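# Four arms open a pallet collar and seat it squarely

## Task

Unfold the pallet collar into its open shape and set it down so it sits squarely on the pallet.

## Robot and tools

The team is four identical Kinova Gen3 arms: arm1, arm2, arm3 and arm4. Each has seven joints, a Robotiq 2F-85 two-finger gripper and a wrist camera. Two more cameras, cam_high and cam_low, are fixed in the room. Fully stretched, a hand reaches roughly 1.0 m from the joint 1 axis.

Frames: there is one shared scene frame with its origin on the floor and +z up. The feet (base_link, in m) are at: arm1 x=-0.428 y=-0.868 z=+0.796 quat_wxyz=(+0.740, +0.000, +0.000, +0.672); arm2 x=+0.221 y=-0.880 z=+0.799 quat_wxyz=(+0.682, -0.004, +0.002, +0.731); arm3 x=+1.001 y=-0.061 z=+0.805 quat_wxyz=(+0.094, -0.004, +0.001, -0.996); arm4 x=-0.900 y=-0.147 z=+0.830 quat_wxyz=(+0.988, +0.001, +0.003, -0.155). Each foot faces along its own +x. The hand point sits between the finger pads, about 2 cm behind the fingertips when the gripper is closed or half open and 0.5 cm when it is wide open. The hand's z axis runs along the fingers, and the fingers move apart and together along its y axis.

move: every argument except cameras is a robot name (arm1..arm4). Each one holds an object with "joints" and, if wanted, "min_time_s". joints maps joint names to absolute targets, never offsets: joint1_rad..joint7_rad in radians and gripper_m in metres (fingertip gap). Ranges, with the tolerance for done: joint1/3/5/7_rad -69.115 to 69.115; joint2_rad -2.249 to 2.249; joint4_rad -2.579 to 2.579; joint6_rad -2.099 to 2.099 (all ±0.01); gripper_m 0 to 0.085 (±0.003). Joint meanings: joint1 turns the whole arm about its foot axis (positive is clockwise from above; at 0 the arm points along the foot's +x). joint2 is the shoulder (0 is upright, positive tips forward). joint3 rotates the upper arm about its length. joint4 is the elbow (0 is straight; positive bends the same way as positive joint2 when joint3=0). joint5 rotates the forearm. joint6 is the wrist (positive bends like positive joint4 when joint5=0). joint7 rolls the hand (positive is counter-clockwise seen from behind the hand). min_time_s (0.1 to 8 s) is the shortest duration for that arm's motions; slower motions are left unchanged. An action lasts at most 15 s. All motions begin together. On one arm the joints start and finish together, so the hand can swing along a wide curve. Speed caps are 1.39 rad/s for joints 1-4 and 1.22 rad/s for joints 5-7. Acceleration caps are 1 and 10 rad/s² for those same groups. Any joint or arm left out keeps heading for its earlier target. cameras is a list of names, or ["all"], or [] for none. If omitted, a move with no action shows all cameras and any other move shows none. Unknown keys or camera names make the call invalid. Out-of-range values are refused, and a refusal cancels the remaining move, wait and finished_scene calls in that reply. A move with no action returns the full state plus the scene number.

wait: seconds 0 to 10, plus cameras as in move. Nothing new is commanded. zoom_image: camera and region [x0,y0,x1,y1] in pixels of that camera's latest image (896x504, origin at top-left), at most 504x504. finished_scene: scene (1 or 2). It ends the scene permanently, so the collar must already be open and square on the pallet and stay that way.

Reading results: the "move" line gives each moved arm as done, or its worst status. joint_status words: off_target (resting away from the target, possibly still pushing); time_out (target dropped, joint holding); not_followed (a safety check blocked the targets, though the gripper still acted); limit_stop_at_motor_heat (resend the target). Arms in "as last shown" were not commanded and repeat their earlier values. on_its_own lists uncommanded behaviour. Joint velocities are in rad/s in joint order, and "within noise" means the arm is still. Joint torques are in N m, with per-unit offsets and noise, and positive means toward larger angles. Flange force is along the hand's x y z axes, carries an error and includes any held weight. "no reading" appears near singular poses. Images can be slightly older than the state. A big move may not have arrived when the result comes back.

Things to avoid: the arms do not stop when they touch something, and they keep pushing. Two arms pressing hard on each other, including a gripper clamping another arm's fingers, fails the scene. The collision check can act too late and does not stop closing fingers. Torque limits are 104.5 N m for joints 1-4 and 51.3 for joints 5-7. Going over one, or straying more than 5 degrees from the planned path, freezes that arm for 10 s. The wrist motors are weak (joint5 ~20.3, joint6 ~18.8, joint7 ~21 N m) and give way under overload. Heat from holding loads, reaching far out or pushing against something causes a MOTOR HOT warning at 60 °C and a sagging stop at 75 °C. Do not knock anything off the work area or onto the floor, drop parts, release moving parts, slam into things or push hard. For a firmer grip, open wide and close to a gap well below the part's width. Loose objects may get nudged now and then.

Each tool is called after "Emit:" by a JSON object that holds its "api" and its "payload", one argument or row to a line.

## Session

Emit:
{"api": "move", "payload": {

}}

Scene clock: 0.00 s.
Joint torques (N m): no reading
Motor temperatures (°C): arm1=[37 30 32 38 37 43 40] | arm2=[33 37 35 34 42 41 41] | arm3=[37 35 31 36 39 40 40] | arm4=[37 34 31 34 36 35 47]
Flange force (N): no reading
Joint velocities: within noise
arm1.joint_positions: joint1_rad=-0.178 joint2_rad=-0.491 joint3_rad=-0.028 joint4_rad=+1.463 joint5_rad=-0.068 joint6_rad=+2.028 joint7_rad=+1.357 gripper_m=+0.085
arm1.joint_status: not commanded
arm1.hand: x=-0.4368 y=-0.7635 z=+1.3207 quat_wxyz=(-0.023, +0.679, -0.730, -0.070) (m; scene frame)
arm2.joint_positions: joint1_rad=-0.118 joint2_rad=-0.304 joint3_rad=-0.036 joint4_rad=+1.496 joint5_rad=+0.016 joint6_rad=+1.946 joint7_rad=+1.027 gripper_m=+0.085
arm2.joint_status: not commanded
arm2.hand: x=+0.2091 y=-0.7070 z=+1.2892 quat_wxyz=(-0.012, +0.582, -0.813, +0.008) (m; scene frame)
arm3.joint_positions: joint1_rad=+0.211 joint2_rad=-0.439 joint3_rad=-0.116 joint4_rad=+1.604 joint5_rad=-0.033 joint6_rad=+2.035 joint7_rad=+1.370 gripper_m=+0.085
arm3.joint_status: not commanded
arm3.hand: x=+0.9134 y=-0.0630 z=+1.2839 quat_wxyz=(+0.014, -0.998, +0.053, -0.025) (m; scene frame)
arm4.joint_positions: joint1_rad=-0.491 joint2_rad=-0.445 joint3_rad=-0.113 joint4_rad=+1.589 joint5_rad=-0.066 joint6_rad=+2.027 joint7_rad=+1.944 gripper_m=+0.085
arm4.joint_status: not commanded
arm4.hand: x=-0.8073 y=-0.1186 z=+1.3129 quat_wxyz=(+0.018, +0.335, -0.942, -0.008) (m; scene frame)
pictures: arm1_cam_wrist, arm2_cam_wrist, arm3_cam_wrist, arm4_cam_wrist, cam_high, cam_low

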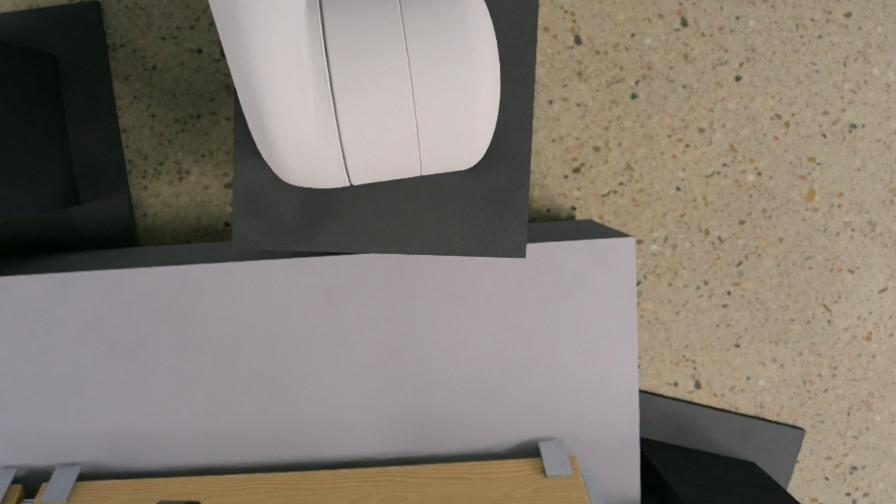

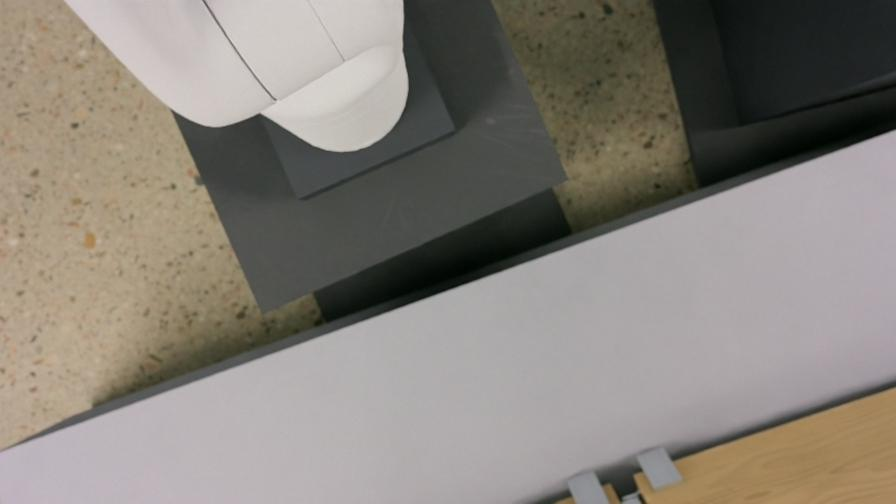

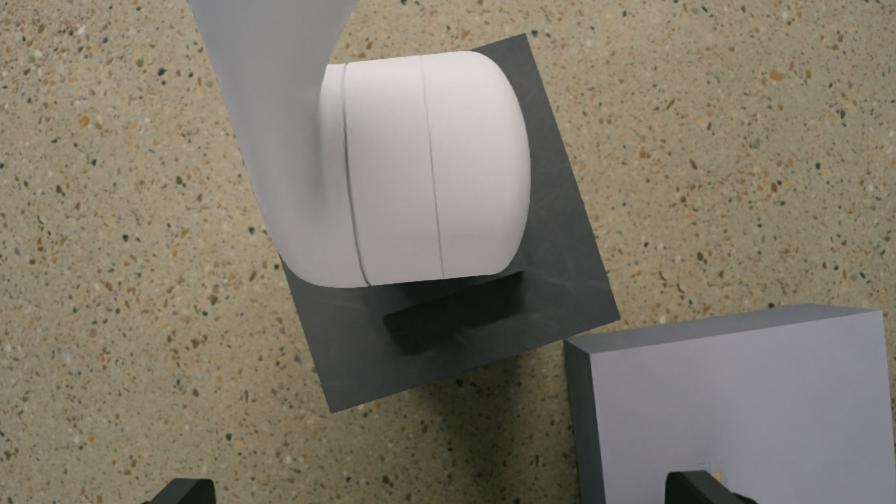

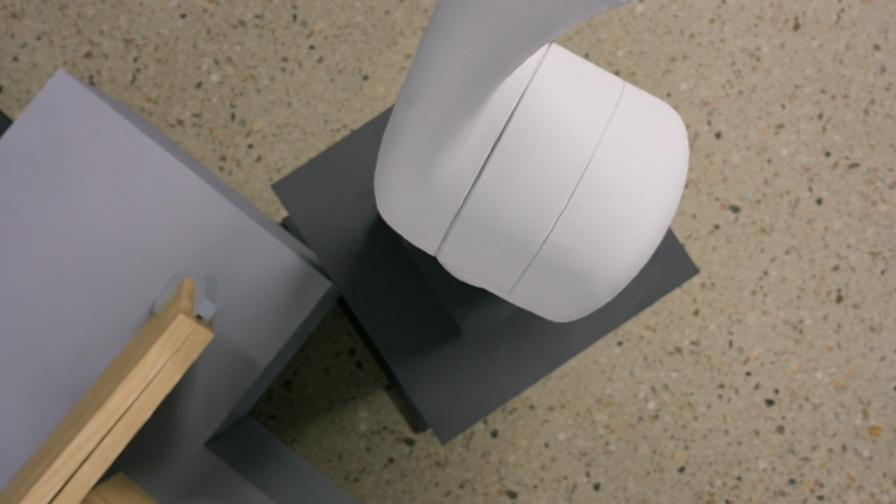

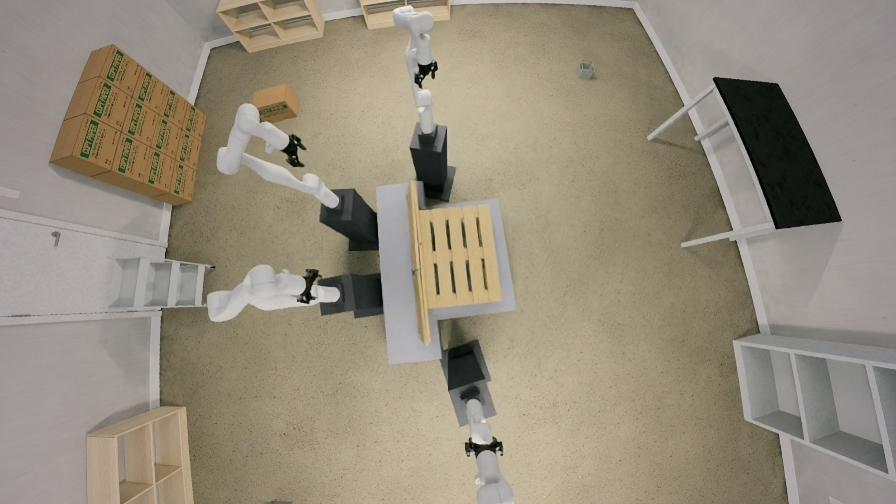

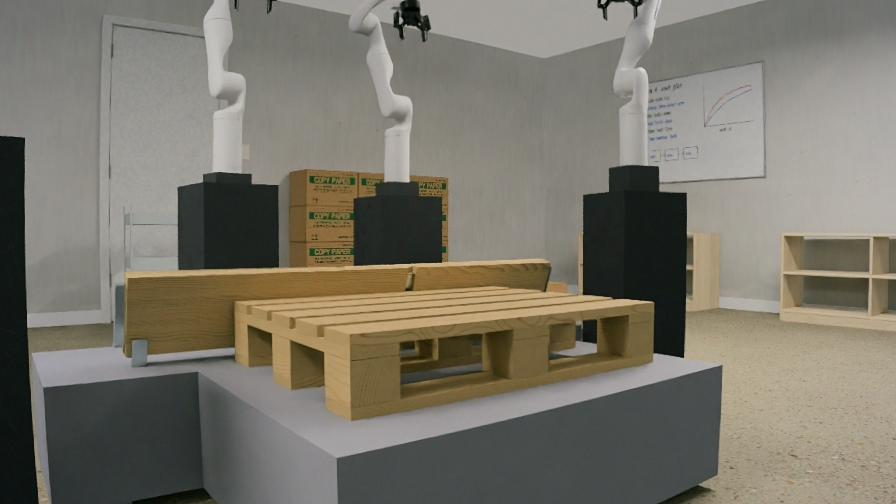

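Emit:
{"api": "zoom_image", "payload": {
  "camera": "cam_high",
  "region": [370, 170, 530, 370]
}}

Emit:
{"api": "zoom_image", "payload": {
  "camera": "cam_low",
  "region": [100, 230, 400, 400]
}}

Emit:
{"api": "zoom_image", "payload": {
  "camera": "cam_low",
  "region": [340, 230, 700, 430]
}}

Emit:
{"api": "zoom_image", "payload": {
  "camera": "cam_high",
  "region": [395, 170, 455, 230]
}}

Emit:
{"api": "zoom_image", "payload": {
  "camera": "cam_high",
  "region": [395, 290, 455, 350]
}}

Emit:
{"api": "zoom_image", "payload": {
  "camera": "cam_high",
  "region": [395, 240, 455, 300]
}}

Scaled by 2.520 from the camera's 896x504 image, which has a finer 1280x720 frame.

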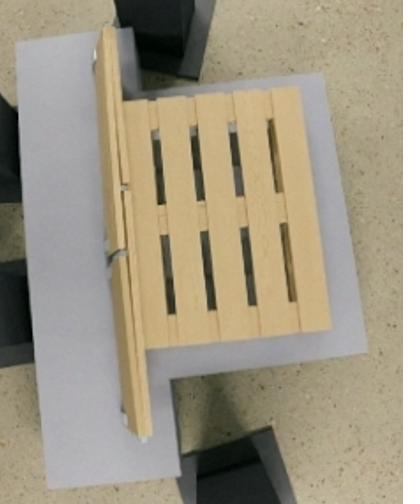

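Scaled by 1.680 from the camera's 896x504 image, which has a finer 1280x720 frame.

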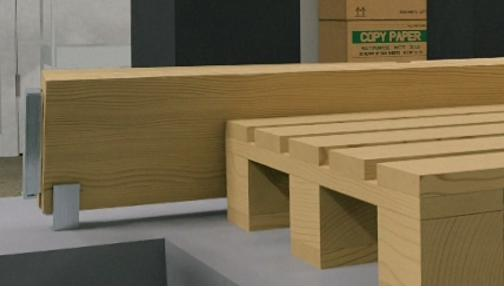

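Scaled by 1.400 from the camera's 896x504 image, which has a finer 1280x720 frame.

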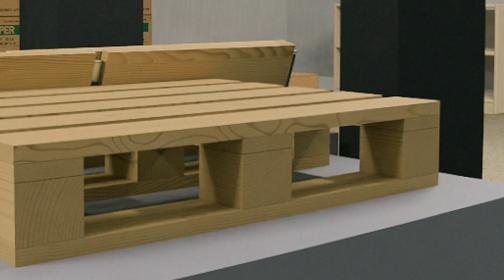

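Scaled by 8.400 from the camera's 896x504 image, which has a finer 1280x720 frame.

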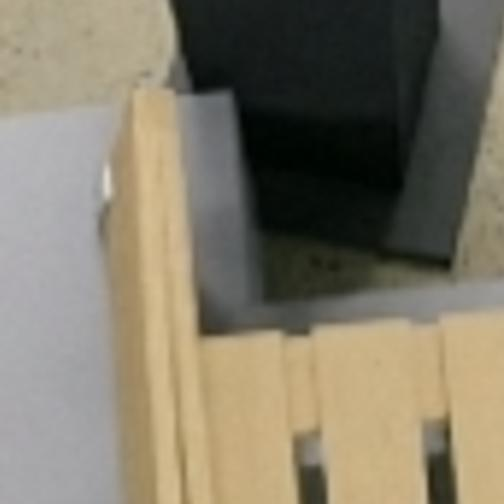

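Scaled by 8.400 from the camera's 896x504 image, which has a finer 1280x720 frame.

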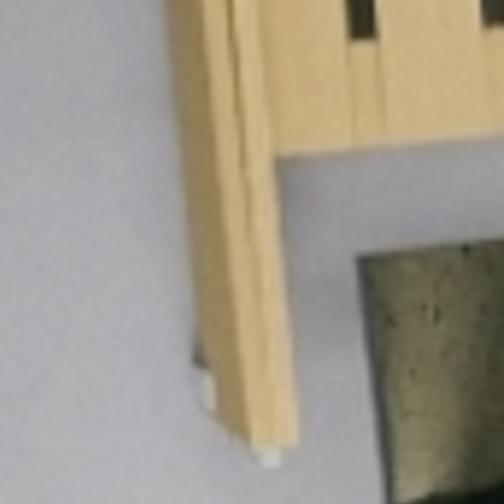

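Scaled by 8.400 from the camera's 896x504 image, which has a finer 1280x720 frame.

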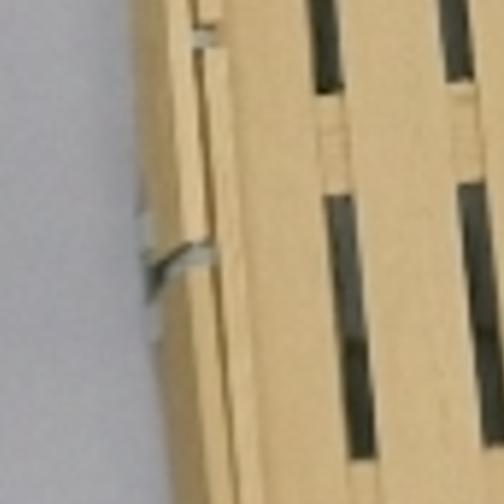

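Emit:
{"api": "move", "payload": {
  "arm1": {"joints": {"joint1_rad": -0.096, "joint2_rad": 0.203, "joint3_rad": 0, "joint4_rad": 1.866, "joint5_rad": 0, "joint6_rad": 0.7226, "joint7_rad": 1.5708}, "min_time_s": 4},
  "arm2": {"joints": {"joint1_rad": 0.069, "joint2_rad": 0.233, "joint3_rad": 0, "joint4_rad": 1.837, "joint5_rad": 0, "joint6_rad": 0.7214, "joint7_rad": 1.5708}, "min_time_s": 4},
  "cameras": ["arm1_cam_wrist", "arm2_cam_wrist"]
}}

Scene clock: 33.67 s.
Joint torques (N m): arm1=[-0.02 -13.15 -1.03 -8.42 -0.08 -1.05 0.27] | arm2=[0.28 -14.32 0.28 -9.43 0.39 -0.88 -0.26] | arm3=[-0.99 2.29 1.77 -7.94 0.58 0.56 0.45] | arm4=[0.58 -0.4 0.28 -10.43 -0.07 0.16 -0.15]
Motor temperatures (°C): arm1=[36 30 32 38 37 43 40] | arm2=[33 37 35 34 42 41 41] | arm3=[37 35 31 36 39 40 40] | arm4=[37 34 31 34 36 35 47]
Flange force (N): arm1=[-2.0 0.7 -0.1] | arm2=[1.2 -0.8 2.5] | arm3=[3.6 7.8 2.2] | arm4=[0.0 -1.1 7.9]
move: arm1 done; arm2 done
Joint velocities: within noise
arm1.joint_positions: joint1_rad=-0.096 joint2_rad=+0.203 joint3_rad=+0.000 joint4_rad=+1.866 joint5_rad=+0.000 joint6_rad=+0.723 joint7_rad=+1.571 gripper_m=+0.085
arm1.joint_status: all done
arm1.hand: x=-0.4032 y=-0.4000 z=+1.0498 quat_wxyz=(-0.123, +0.696, -0.697, -0.123) (m; scene frame)
arm2.joint_positions: joint1_rad=+0.069 joint2_rad=+0.233 joint3_rad=+0.000 joint4_rad=+1.837 joint5_rad=+0.000 joint6_rad=+0.721 joint7_rad=+1.571 gripper_m=+0.085
arm2.joint_status: all done
arm2.hand: x=+0.2452 y=-0.3978 z=+1.0467 quat_wxyz=(-0.122, +0.697, -0.697, -0.119) (m; scene frame)
arm3, arm4: as last shown
pictures: arm1_cam_wrist, arm2_cam_wrist

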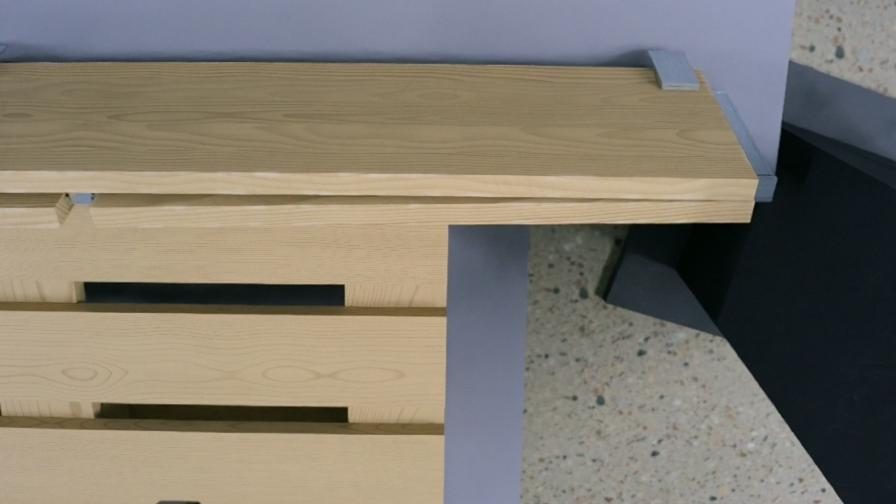

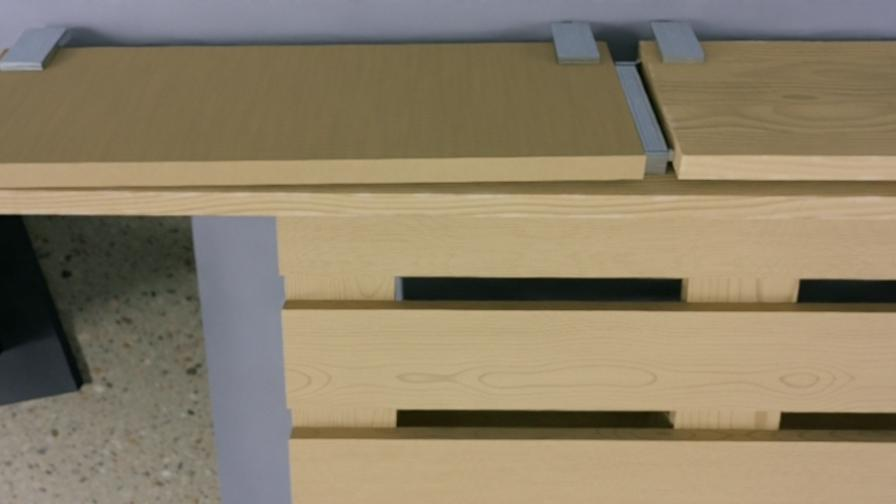

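Emit:
{"api": "move", "payload": {
  "arm1": {"joints": {"joint1_rad": 0.267}, "min_time_s": 3},
  "arm3": {"joints": {"joint1_rad": -0.426, "joint2_rad": 0.4727, "joint3_rad": 0, "joint4_rad": 1.6066, "joint5_rad": 0, "joint6_rad": 1.0623, "joint7_rad": 0.957}, "min_time_s": 5},
  "arm4": {"joints": {"joint1_rad": 0.269, "joint2_rad": 0.2445, "joint3_rad": 0, "joint4_rad": 2.064, "joint5_rad": 0, "joint6_rad": 0.833, "joint7_rad": 2.15}, "min_time_s": 5},
  "cameras": ["arm1_cam_wrist", "arm2_cam_wrist", "arm3_cam_wrist", "arm4_cam_wrist"]
}}

Scene clock: 48.23 s.
Joint torques (N m): arm1=[-0.03 -13.13 -1.05 -8.38 -0.12 -1.11 0.25] | arm2=[0.25 -14.31 0.29 -9.42 0.4 -0.87 -0.26] | arm3=[-0.83 -15.33 1.82 -7.76 0.54 0.4 0.41] | arm4=[0.65 -12.28 0.18 -8.73 -0.07 0.13 -0.16]
Motor temperatures (°C): arm1=[36 30 32 38 37 43 40] | arm2=[33 37 35 34 42 41 41] | arm3=[37 35 31 36 39 40 40] | arm4=[37 34 31 34 36 35 47]
Flange force (N): arm1=[-2.2 0.7 -0.3] | arm2=[1.3 -0.9 2.6] | arm3=[2.6 -2.4 -0.7] | arm4=[3.4 3.8 4.8]
move: arm1 done; arm3 done; arm4 done
Joint velocities: within noise
arm1.joint_positions: joint1_rad=+0.267 joint2_rad=+0.203 joint3_rad=+0.000 joint4_rad=+1.866 joint5_rad=+0.000 joint6_rad=+0.723 joint7_rad=+1.571 gripper_m=+0.085
arm1.joint_status: all done
arm1.hand: x=-0.2388 y=-0.4394 z=+1.0499 quat_wxyz=(-0.143, +0.559, -0.811, -0.099) (m; scene frame)
arm2: as last shown
arm3.joint_positions: joint1_rad=-0.426 joint2_rad=+0.473 joint3_rad=+0.000 joint4_rad=+1.607 joint5_rad=+0.000 joint6_rad=+1.062 joint7_rad=+0.957 gripper_m=+0.085
arm3.joint_status: all done
arm3.hand: x=+0.6073 y=-0.3099 z=+1.0026 quat_wxyz=(+0.000, -1.000, -0.001, +0.004) (m; scene frame)
arm4.joint_positions: joint1_rad=+0.269 joint2_rad=+0.244 joint3_rad=+0.000 joint4_rad=+2.064 joint5_rad=+0.000 joint6_rad=+0.833 joint7_rad=+2.150 gripper_m=+0.085
arm4.joint_status: all done
arm4.hand: x=-0.6327 y=-0.3516 z=+0.9985 quat_wxyz=(+0.002, +0.000, -1.000, -0.001) (m; scene frame)
pictures: arm1_cam_wrist, arm2_cam_wrist, arm3_cam_wrist, arm4_cam_wrist

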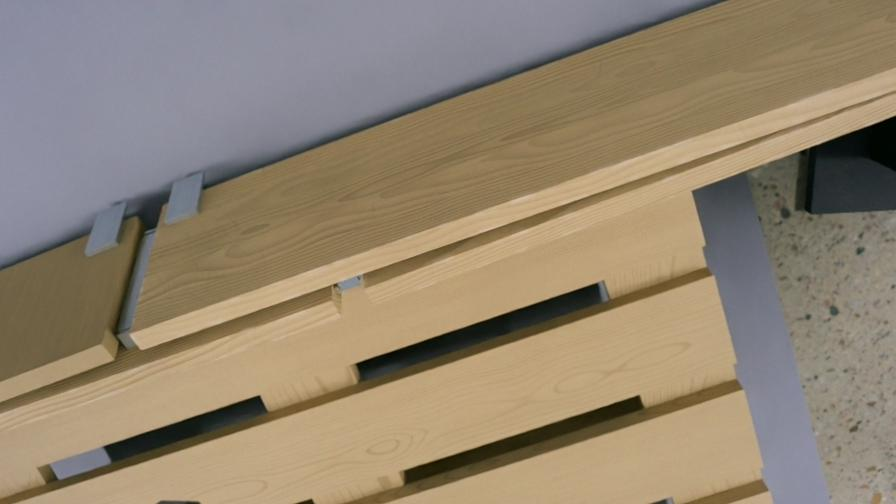

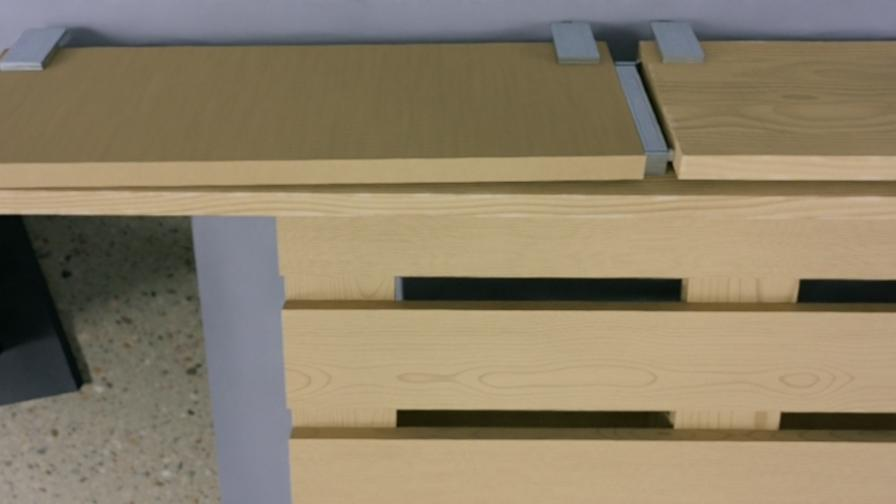

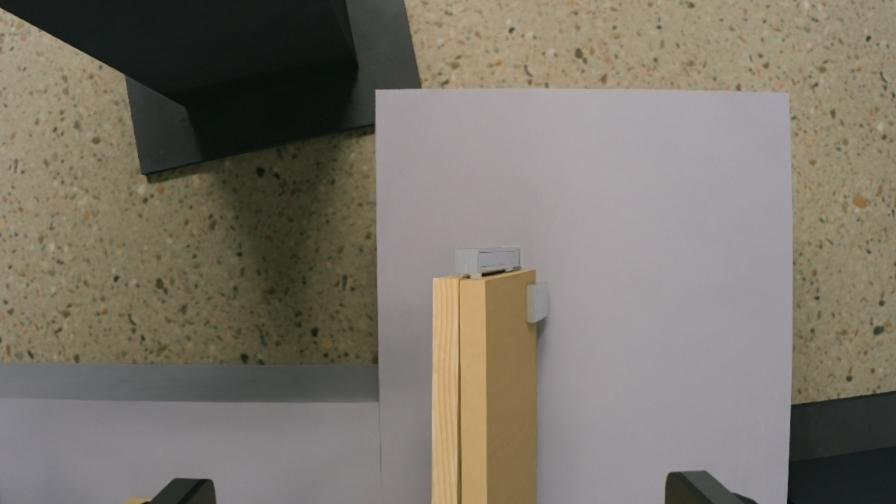

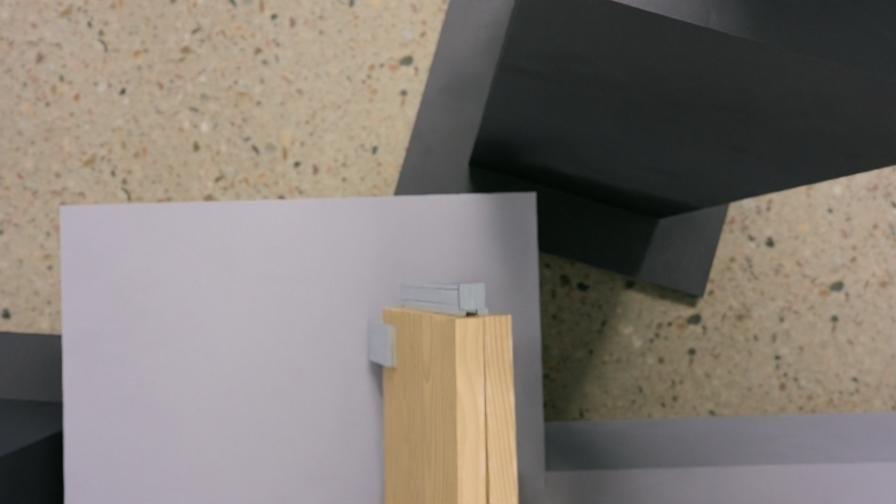

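Emit:
{"api": "zoom_image", "payload": {
  "camera": "arm4_cam_wrist",
  "region": [350, 264, 550, 384]
}}

Emit:
{"api": "zoom_image", "payload": {
  "camera": "arm3_cam_wrist",
  "region": [400, 230, 600, 350]
}}

Emit:
{"api": "zoom_image", "payload": {
  "camera": "arm1_cam_wrist",
  "region": [60, 160, 260, 360]
}}

Emit:
{"api": "zoom_image", "payload": {
  "camera": "arm1_cam_wrist",
  "region": [270, 220, 430, 380]
}}

Emit:
{"api": "zoom_image", "payload": {
  "camera": "arm1_cam_wrist",
  "region": [620, 60, 896, 300]
}}

Emit:
{"api": "zoom_image", "payload": {
  "camera": "arm2_cam_wrist",
  "region": [540, 0, 740, 200]
}}

Emit:
{"api": "zoom_image", "payload": {
  "camera": "arm2_cam_wrist",
  "region": [180, 160, 420, 340]
}}

Scaled by 2.520 from the camera's 896x504 image, which has a finer 1280x720 frame.

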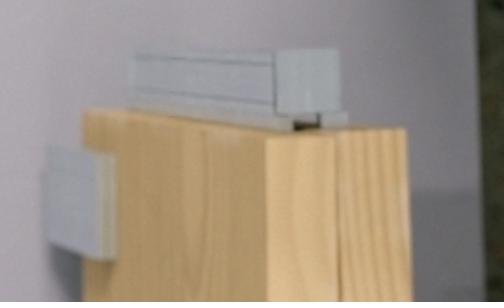

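Scaled by 2.520 from the camera's 896x504 image, which has a finer 1280x720 frame.

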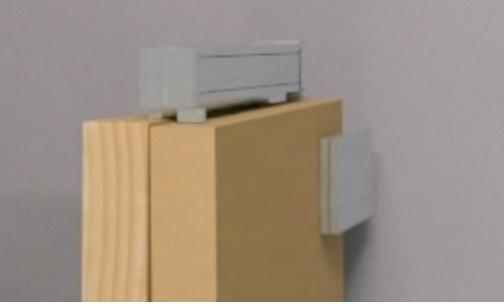

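Scaled by 2.520 from the camera's 896x504 image, which has a finer 1280x720 frame.

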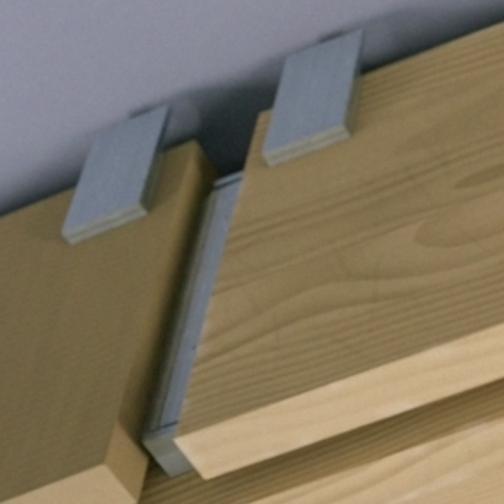

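Scaled by 3.150 from the camera's 896x504 image, which has a finer 1280x720 frame.

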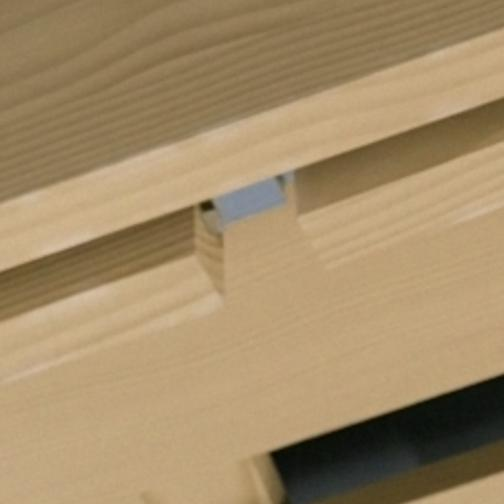

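Scaled by 1.826 from the camera's 896x504 image, which has a finer 1280x720 frame.

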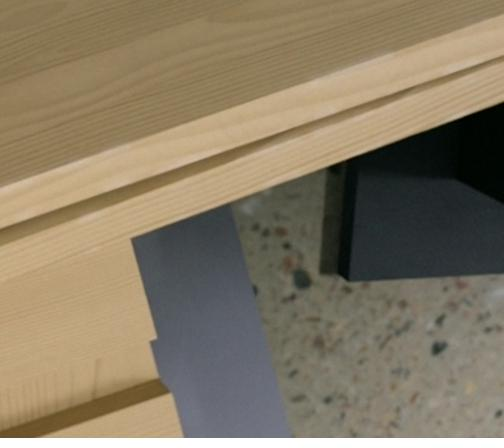

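Scaled by 2.520 from the camera's 896x504 image, which has a finer 1280x720 frame.

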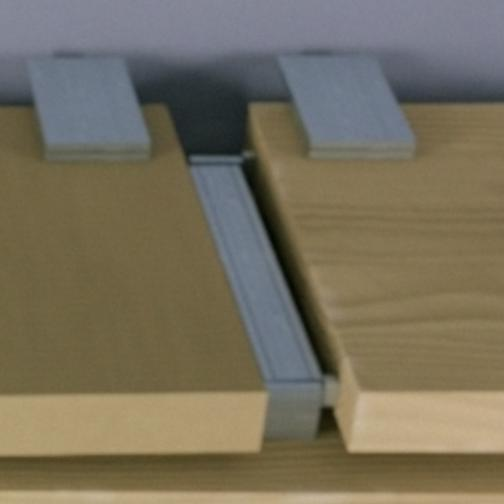

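Scaled by 2.100 from the camera's 896x504 image, which has a finer 1280x720 frame.

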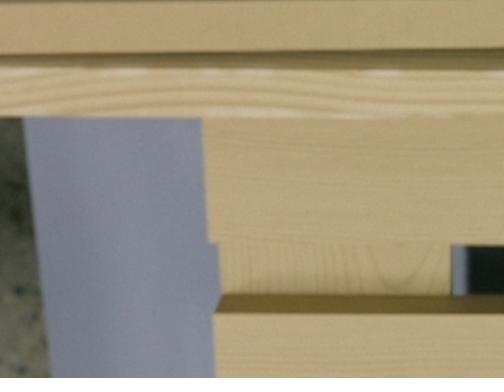

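Emit:
{"api": "move", "payload": {
  "arm1": {"joints": {"joint2_rad": 0.3611, "joint4_rad": 2.0388, "joint6_rad": 0.3917}, "min_time_s": 3},
  "arm2": {"joints": {"joint2_rad": 0.3888, "joint4_rad": 2.0051, "joint6_rad": 0.3977}, "min_time_s": 3},
  "arm3": {"joints": {"joint2_rad": 0.7065, "joint4_rad": 1.7753, "joint6_rad": 0.6598}, "min_time_s": 3},
  "arm4": {"joints": {"joint2_rad": 0.6064, "joint4_rad": 2.2218, "joint6_rad": 0.3134}, "min_time_s": 3},
  "cameras": ["arm1_cam_wrist", "arm2_cam_wrist", "arm3_cam_wrist", "arm4_cam_wrist"]
}}

Emit:
{"api": "zoom_image", "payload": {
  "camera": "arm4_cam_wrist",
  "region": [340, 250, 580, 410]
}}

Emit:
{"api": "zoom_image", "payload": {
  "camera": "arm3_cam_wrist",
  "region": [400, 230, 640, 390]
}}

Scene clock: 58.50 s.
Joint torques (N m): arm1=[-0.04 -14.41 -1.06 -6.64 -0.1 -1.07 0.31] | arm2=[0.24 -15.55 0.32 -7.64 0.38 -0.86 -0.26] | arm3=[-0.78 -16.91 1.89 -5.52 0.55 0.46 0.44] | arm4=[0.62 -14.89 0.36 -4.65 -0.05 0.14 -0.16]
Motor temperatures (°C): arm1=[36 30 32 38 37 43 40] | arm2=[33 37 35 34 42 41 41] | arm3=[37 35 31 36 39 40 40] | arm4=[37 34 31 34 36 35 47]
Flange force (N): arm1=[-1.8 2.7 0.4] | arm2=[1.7 -0.5 2.7] | arm3=[2.0 -2.9 -1.8] | arm4=[4.0 4.9 2.4]
move: arm1 done; arm2 done; arm3 done; arm4 done
Joint velocities: within noise
arm1.joint_positions: joint1_rad=+0.267 joint2_rad=+0.361 joint3_rad=+0.000 joint4_rad=+2.039 joint5_rad=+0.000 joint6_rad=+0.392 joint7_rad=+1.571 gripper_m=+0.085
arm1.joint_status: all done
arm1.hand: x=-0.2387 y=-0.4393 z=+0.9498 quat_wxyz=(-0.143, +0.559, -0.811, -0.099) (m; scene frame)
arm2.joint_positions: joint1_rad=+0.069 joint2_rad=+0.389 joint3_rad=+0.000 joint4_rad=+2.005 joint5_rad=+0.000 joint6_rad=+0.398 joint7_rad=+1.571 gripper_m=+0.085
arm2.joint_status: all done
arm2.hand: x=+0.2456 y=-0.3986 z=+0.9467 quat_wxyz=(-0.122, +0.697, -0.697, -0.119) (m; scene frame)
arm3.joint_positions: joint1_rad=-0.426 joint2_rad=+0.706 joint3_rad=+0.000 joint4_rad=+1.775 joint5_rad=+0.000 joint6_rad=+0.660 joint7_rad=+0.957 gripper_m=+0.085
arm3.joint_status: all done
arm3.hand: x=+0.6063 y=-0.3095 z=+0.8527 quat_wxyz=(+0.000, -1.000, -0.001, +0.004) (m; scene frame)
arm4.joint_positions: joint1_rad=+0.269 joint2_rad=+0.606 joint3_rad=+0.000 joint4_rad=+2.222 joint5_rad=+0.000 joint6_rad=+0.313 joint7_rad=+2.150 gripper_m=+0.085
arm4.joint_status: all done
arm4.hand: x=-0.6316 y=-0.3525 z=+0.8484 quat_wxyz=(+0.002, +0.000, -1.000, -0.001) (m; scene frame)
pictures: arm1_cam_wrist, arm2_cam_wrist, arm3_cam_wrist, arm4_cam_wrist

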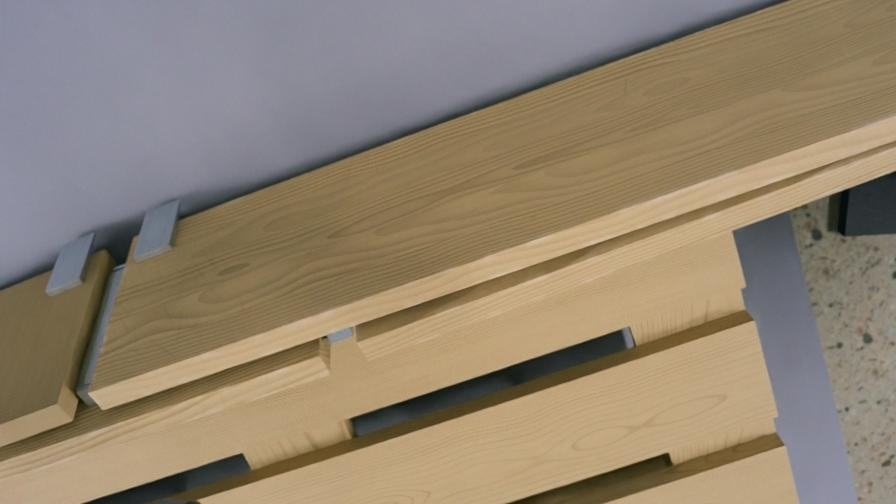

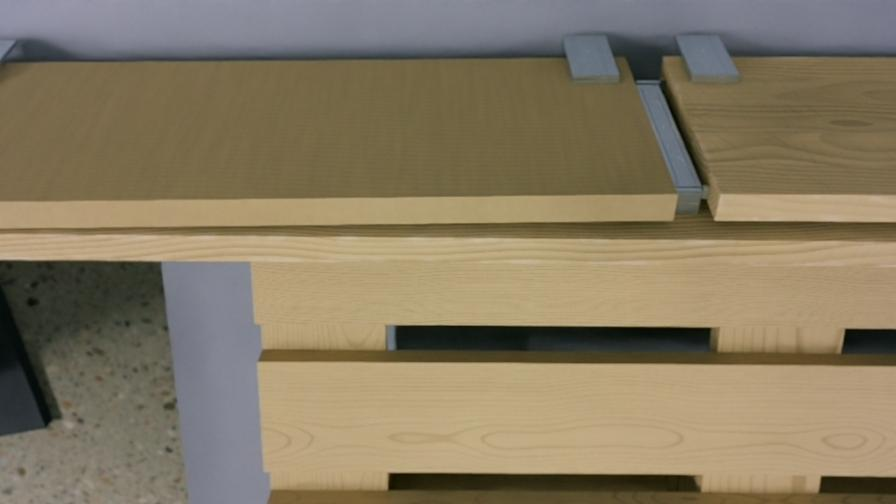

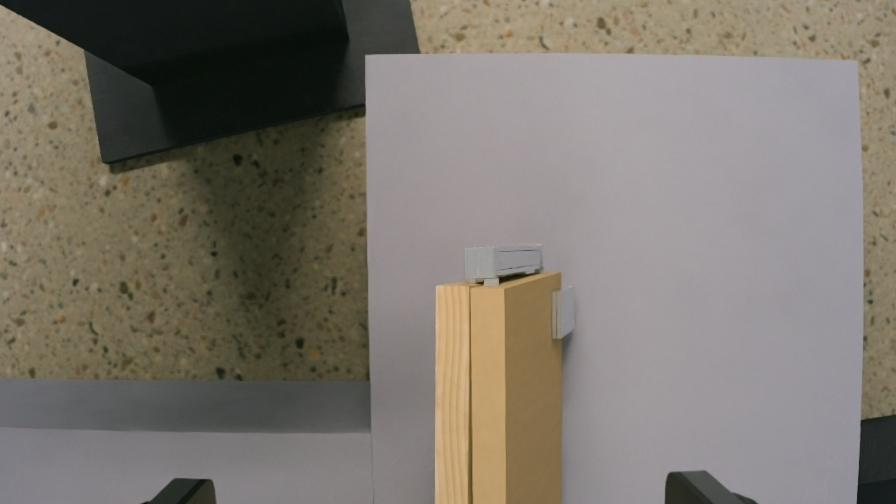

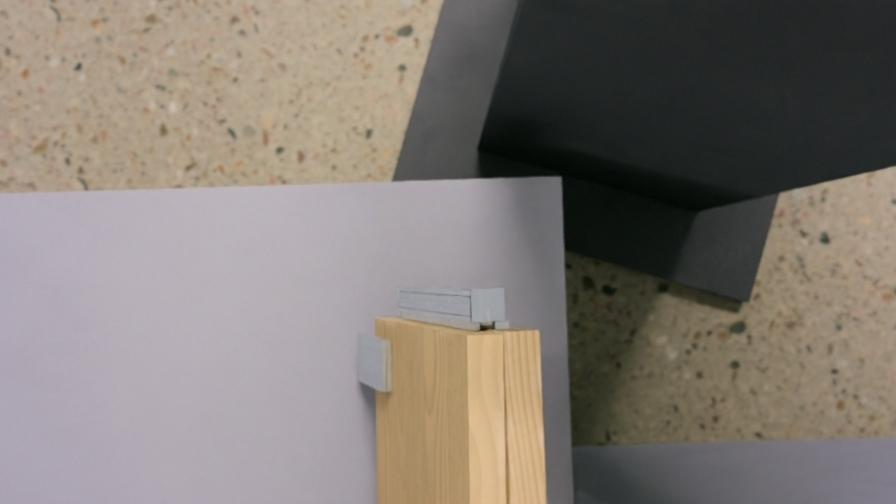

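Scaled by 2.100 from the camera's 896x504 image, which has a finer 1280x720 frame.

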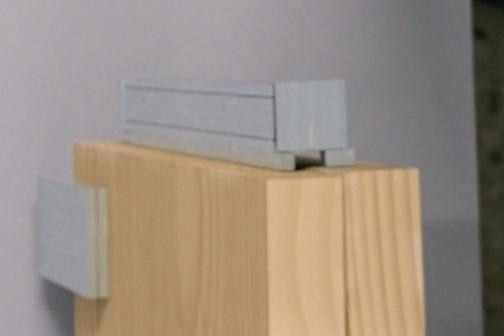

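Scaled by 2.100 from the camera's 896x504 image, which has a finer 1280x720 frame.

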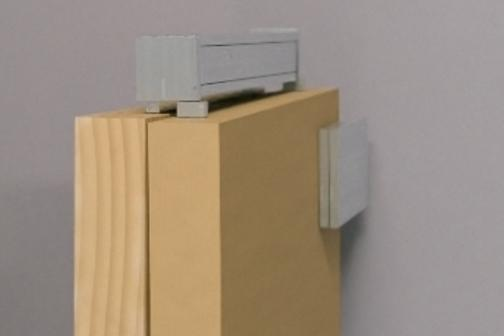

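Emit:
{"api": "zoom_image", "payload": {
  "camera": "arm1_cam_wrist",
  "region": [40, 190, 240, 430]
}}

Emit:
{"api": "zoom_image", "payload": {
  "camera": "arm1_cam_wrist",
  "region": [290, 300, 410, 400]
}}

Emit:
{"api": "zoom_image", "payload": {
  "camera": "arm1_cam_wrist",
  "region": [660, 110, 896, 350]
}}

Emit:
{"api": "zoom_image", "payload": {
  "camera": "arm2_cam_wrist",
  "region": [540, 20, 780, 260]
}}

Emit:
{"api": "zoom_image", "payload": {
  "camera": "arm2_cam_wrist",
  "region": [180, 200, 420, 400]
}}

Scaled by 2.100 from the camera's 896x504 image, which has a finer 1280x720 frame.

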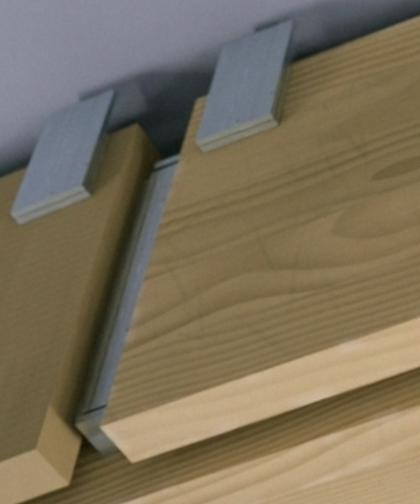

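Scaled by 4.200 from the camera's 896x504 image, which has a finer 1280x720 frame.

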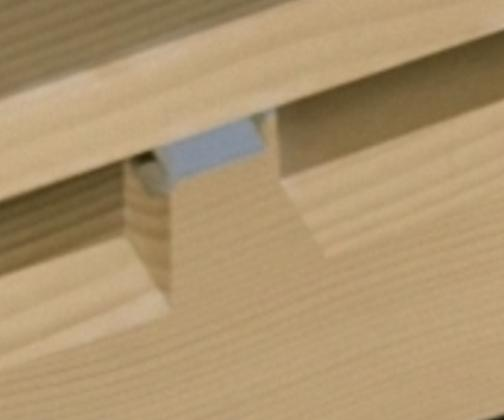

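Scaled by 2.100 from the camera's 896x504 image, which has a finer 1280x720 frame.

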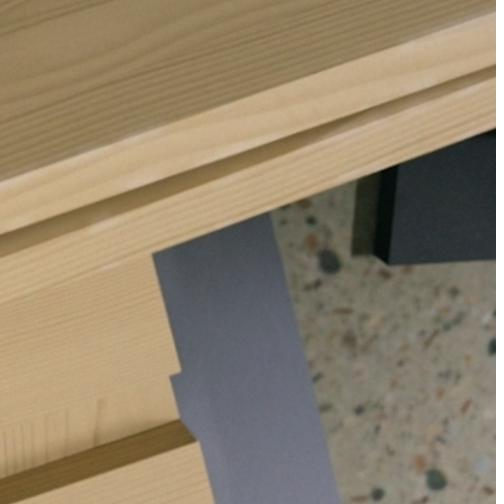

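Scaled by 2.100 from the camera's 896x504 image, which has a finer 1280x720 frame.

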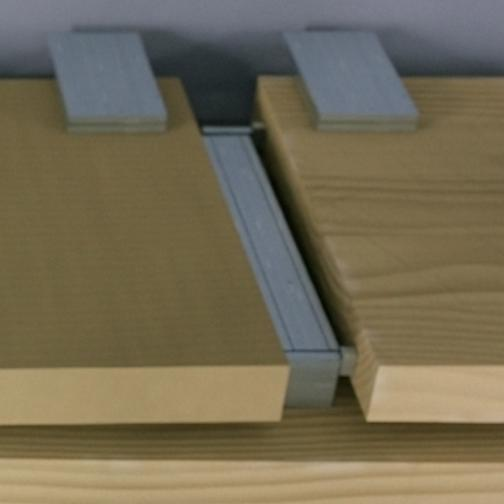

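Scaled by 2.100 from the camera's 896x504 image, which has a finer 1280x720 frame.

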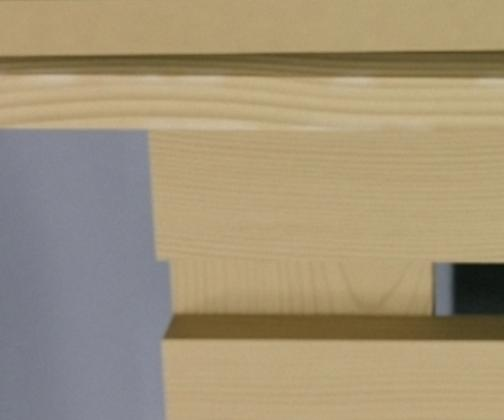

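Emit:
{"api": "move", "payload": {
  "arm1": {"joints": {"joint1_rad": 0.093, "joint2_rad": 1.087, "joint3_rad": 0, "joint4_rad": 0.6921, "joint5_rad": 0, "joint6_rad": 1.3625, "joint7_rad": 1.76}, "min_time_s": 4},
  "arm2": {"joints": {"joint1_rad": -0.035, "joint2_rad": 1.1029, "joint3_rad": 0, "joint4_rad": 0.6664, "joint5_rad": 0, "joint6_rad": 1.3723, "joint7_rad": 1.466}, "min_time_s": 4},
  "cameras": ["arm1_cam_wrist", "arm2_cam_wrist"]
}}

Emit:
{"api": "zoom_image", "payload": {
  "camera": "arm2_cam_wrist",
  "region": [480, 80, 780, 380]
}}

Emit:
{"api": "zoom_image", "payload": {
  "camera": "arm1_cam_wrist",
  "region": [80, 80, 380, 380]
}}

Scene clock: 77.97 s.
Joint torques (N m): arm1=[-0.12 -26.88 -0.71 -8.37 -0.12 -0.06 0.28] | arm2=[0.26 -28.1 0.57 -9.45 0.42 0.1 -0.27] | arm3=[-0.86 -16.92 1.9 -5.63 0.57 0.46 0.41] | arm4=[0.65 -14.89 0.37 -4.68 -0.09 0.15 -0.18]
Motor temperatures (°C): arm1=[36 31 32 38 37 43 40] | arm2=[33 37 35 34 42 41 41] | arm3=[37 35 31 35 39 40 40] | arm4=[37 34 31 34 36 35 47]
Flange force (N): arm1=[-4.7 -0.7 -0.5] | arm2=[0.9 -0.1 2.7] | arm3=[2.2 -3.2 -1.7] | arm4=[4.1 5.0 2.4]
move: arm1 done; arm2 done
Joint velocities: within noise
arm1.joint_positions: joint1_rad=+0.093 joint2_rad=+1.087 joint3_rad=+0.000 joint4_rad=+0.692 joint5_rad=+0.000 joint6_rad=+1.362 joint7_rad=+1.760 gripper_m=+0.085
arm1.joint_status: all done
arm1.hand: x=-0.2757 y=-0.2045 z=+0.8998 quat_wxyz=(+0.000, +0.707, -0.707, +0.000) (m; scene frame)
arm2.joint_positions: joint1_rad=-0.035 joint2_rad=+1.103 joint3_rad=+0.000 joint4_rad=+0.666 joint5_rad=+0.000 joint6_rad=+1.372 joint7_rad=+1.466 gripper_m=+0.085
arm2.joint_status: all done
arm2.hand: x=+0.1747 y=-0.1964 z=+0.8948 quat_wxyz=(+0.001, +0.707, -0.707, +0.004) (m; scene frame)
arm3, arm4: as last shown
arm3.joint_positions: joint1_rad=-0.426 joint2_rad=+0.707 joint3_rad=+0.000 joint4_rad=+1.775 joint5_rad=+0.000 joint6_rad=+0.660 joint7_rad=+0.957 gripper_m=+0.085
pictures: arm1_cam_wrist, arm2_cam_wrist

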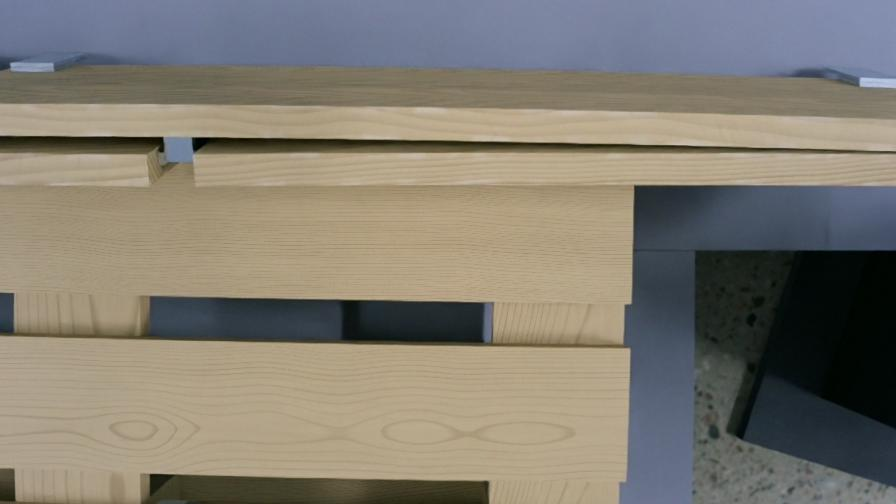

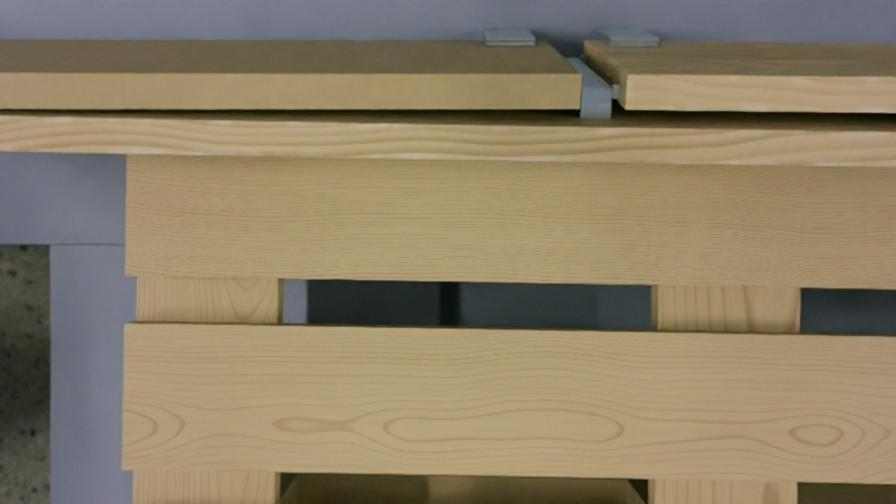

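Scaled by 1.680 from the camera's 896x504 image, which has a finer 1280x720 frame.

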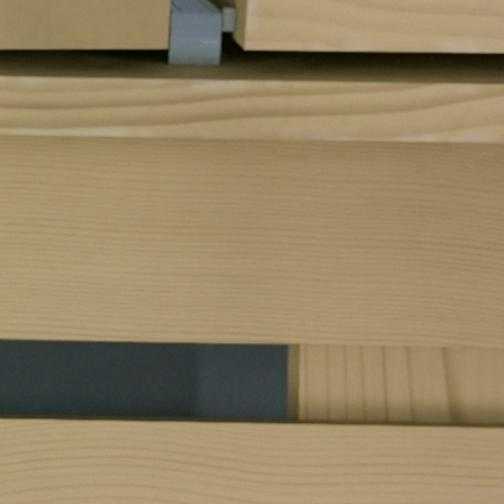

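Scaled by 1.680 from the camera's 896x504 image, which has a finer 1280x720 frame.

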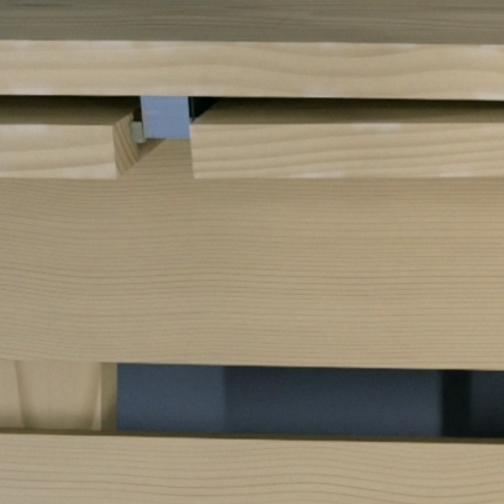

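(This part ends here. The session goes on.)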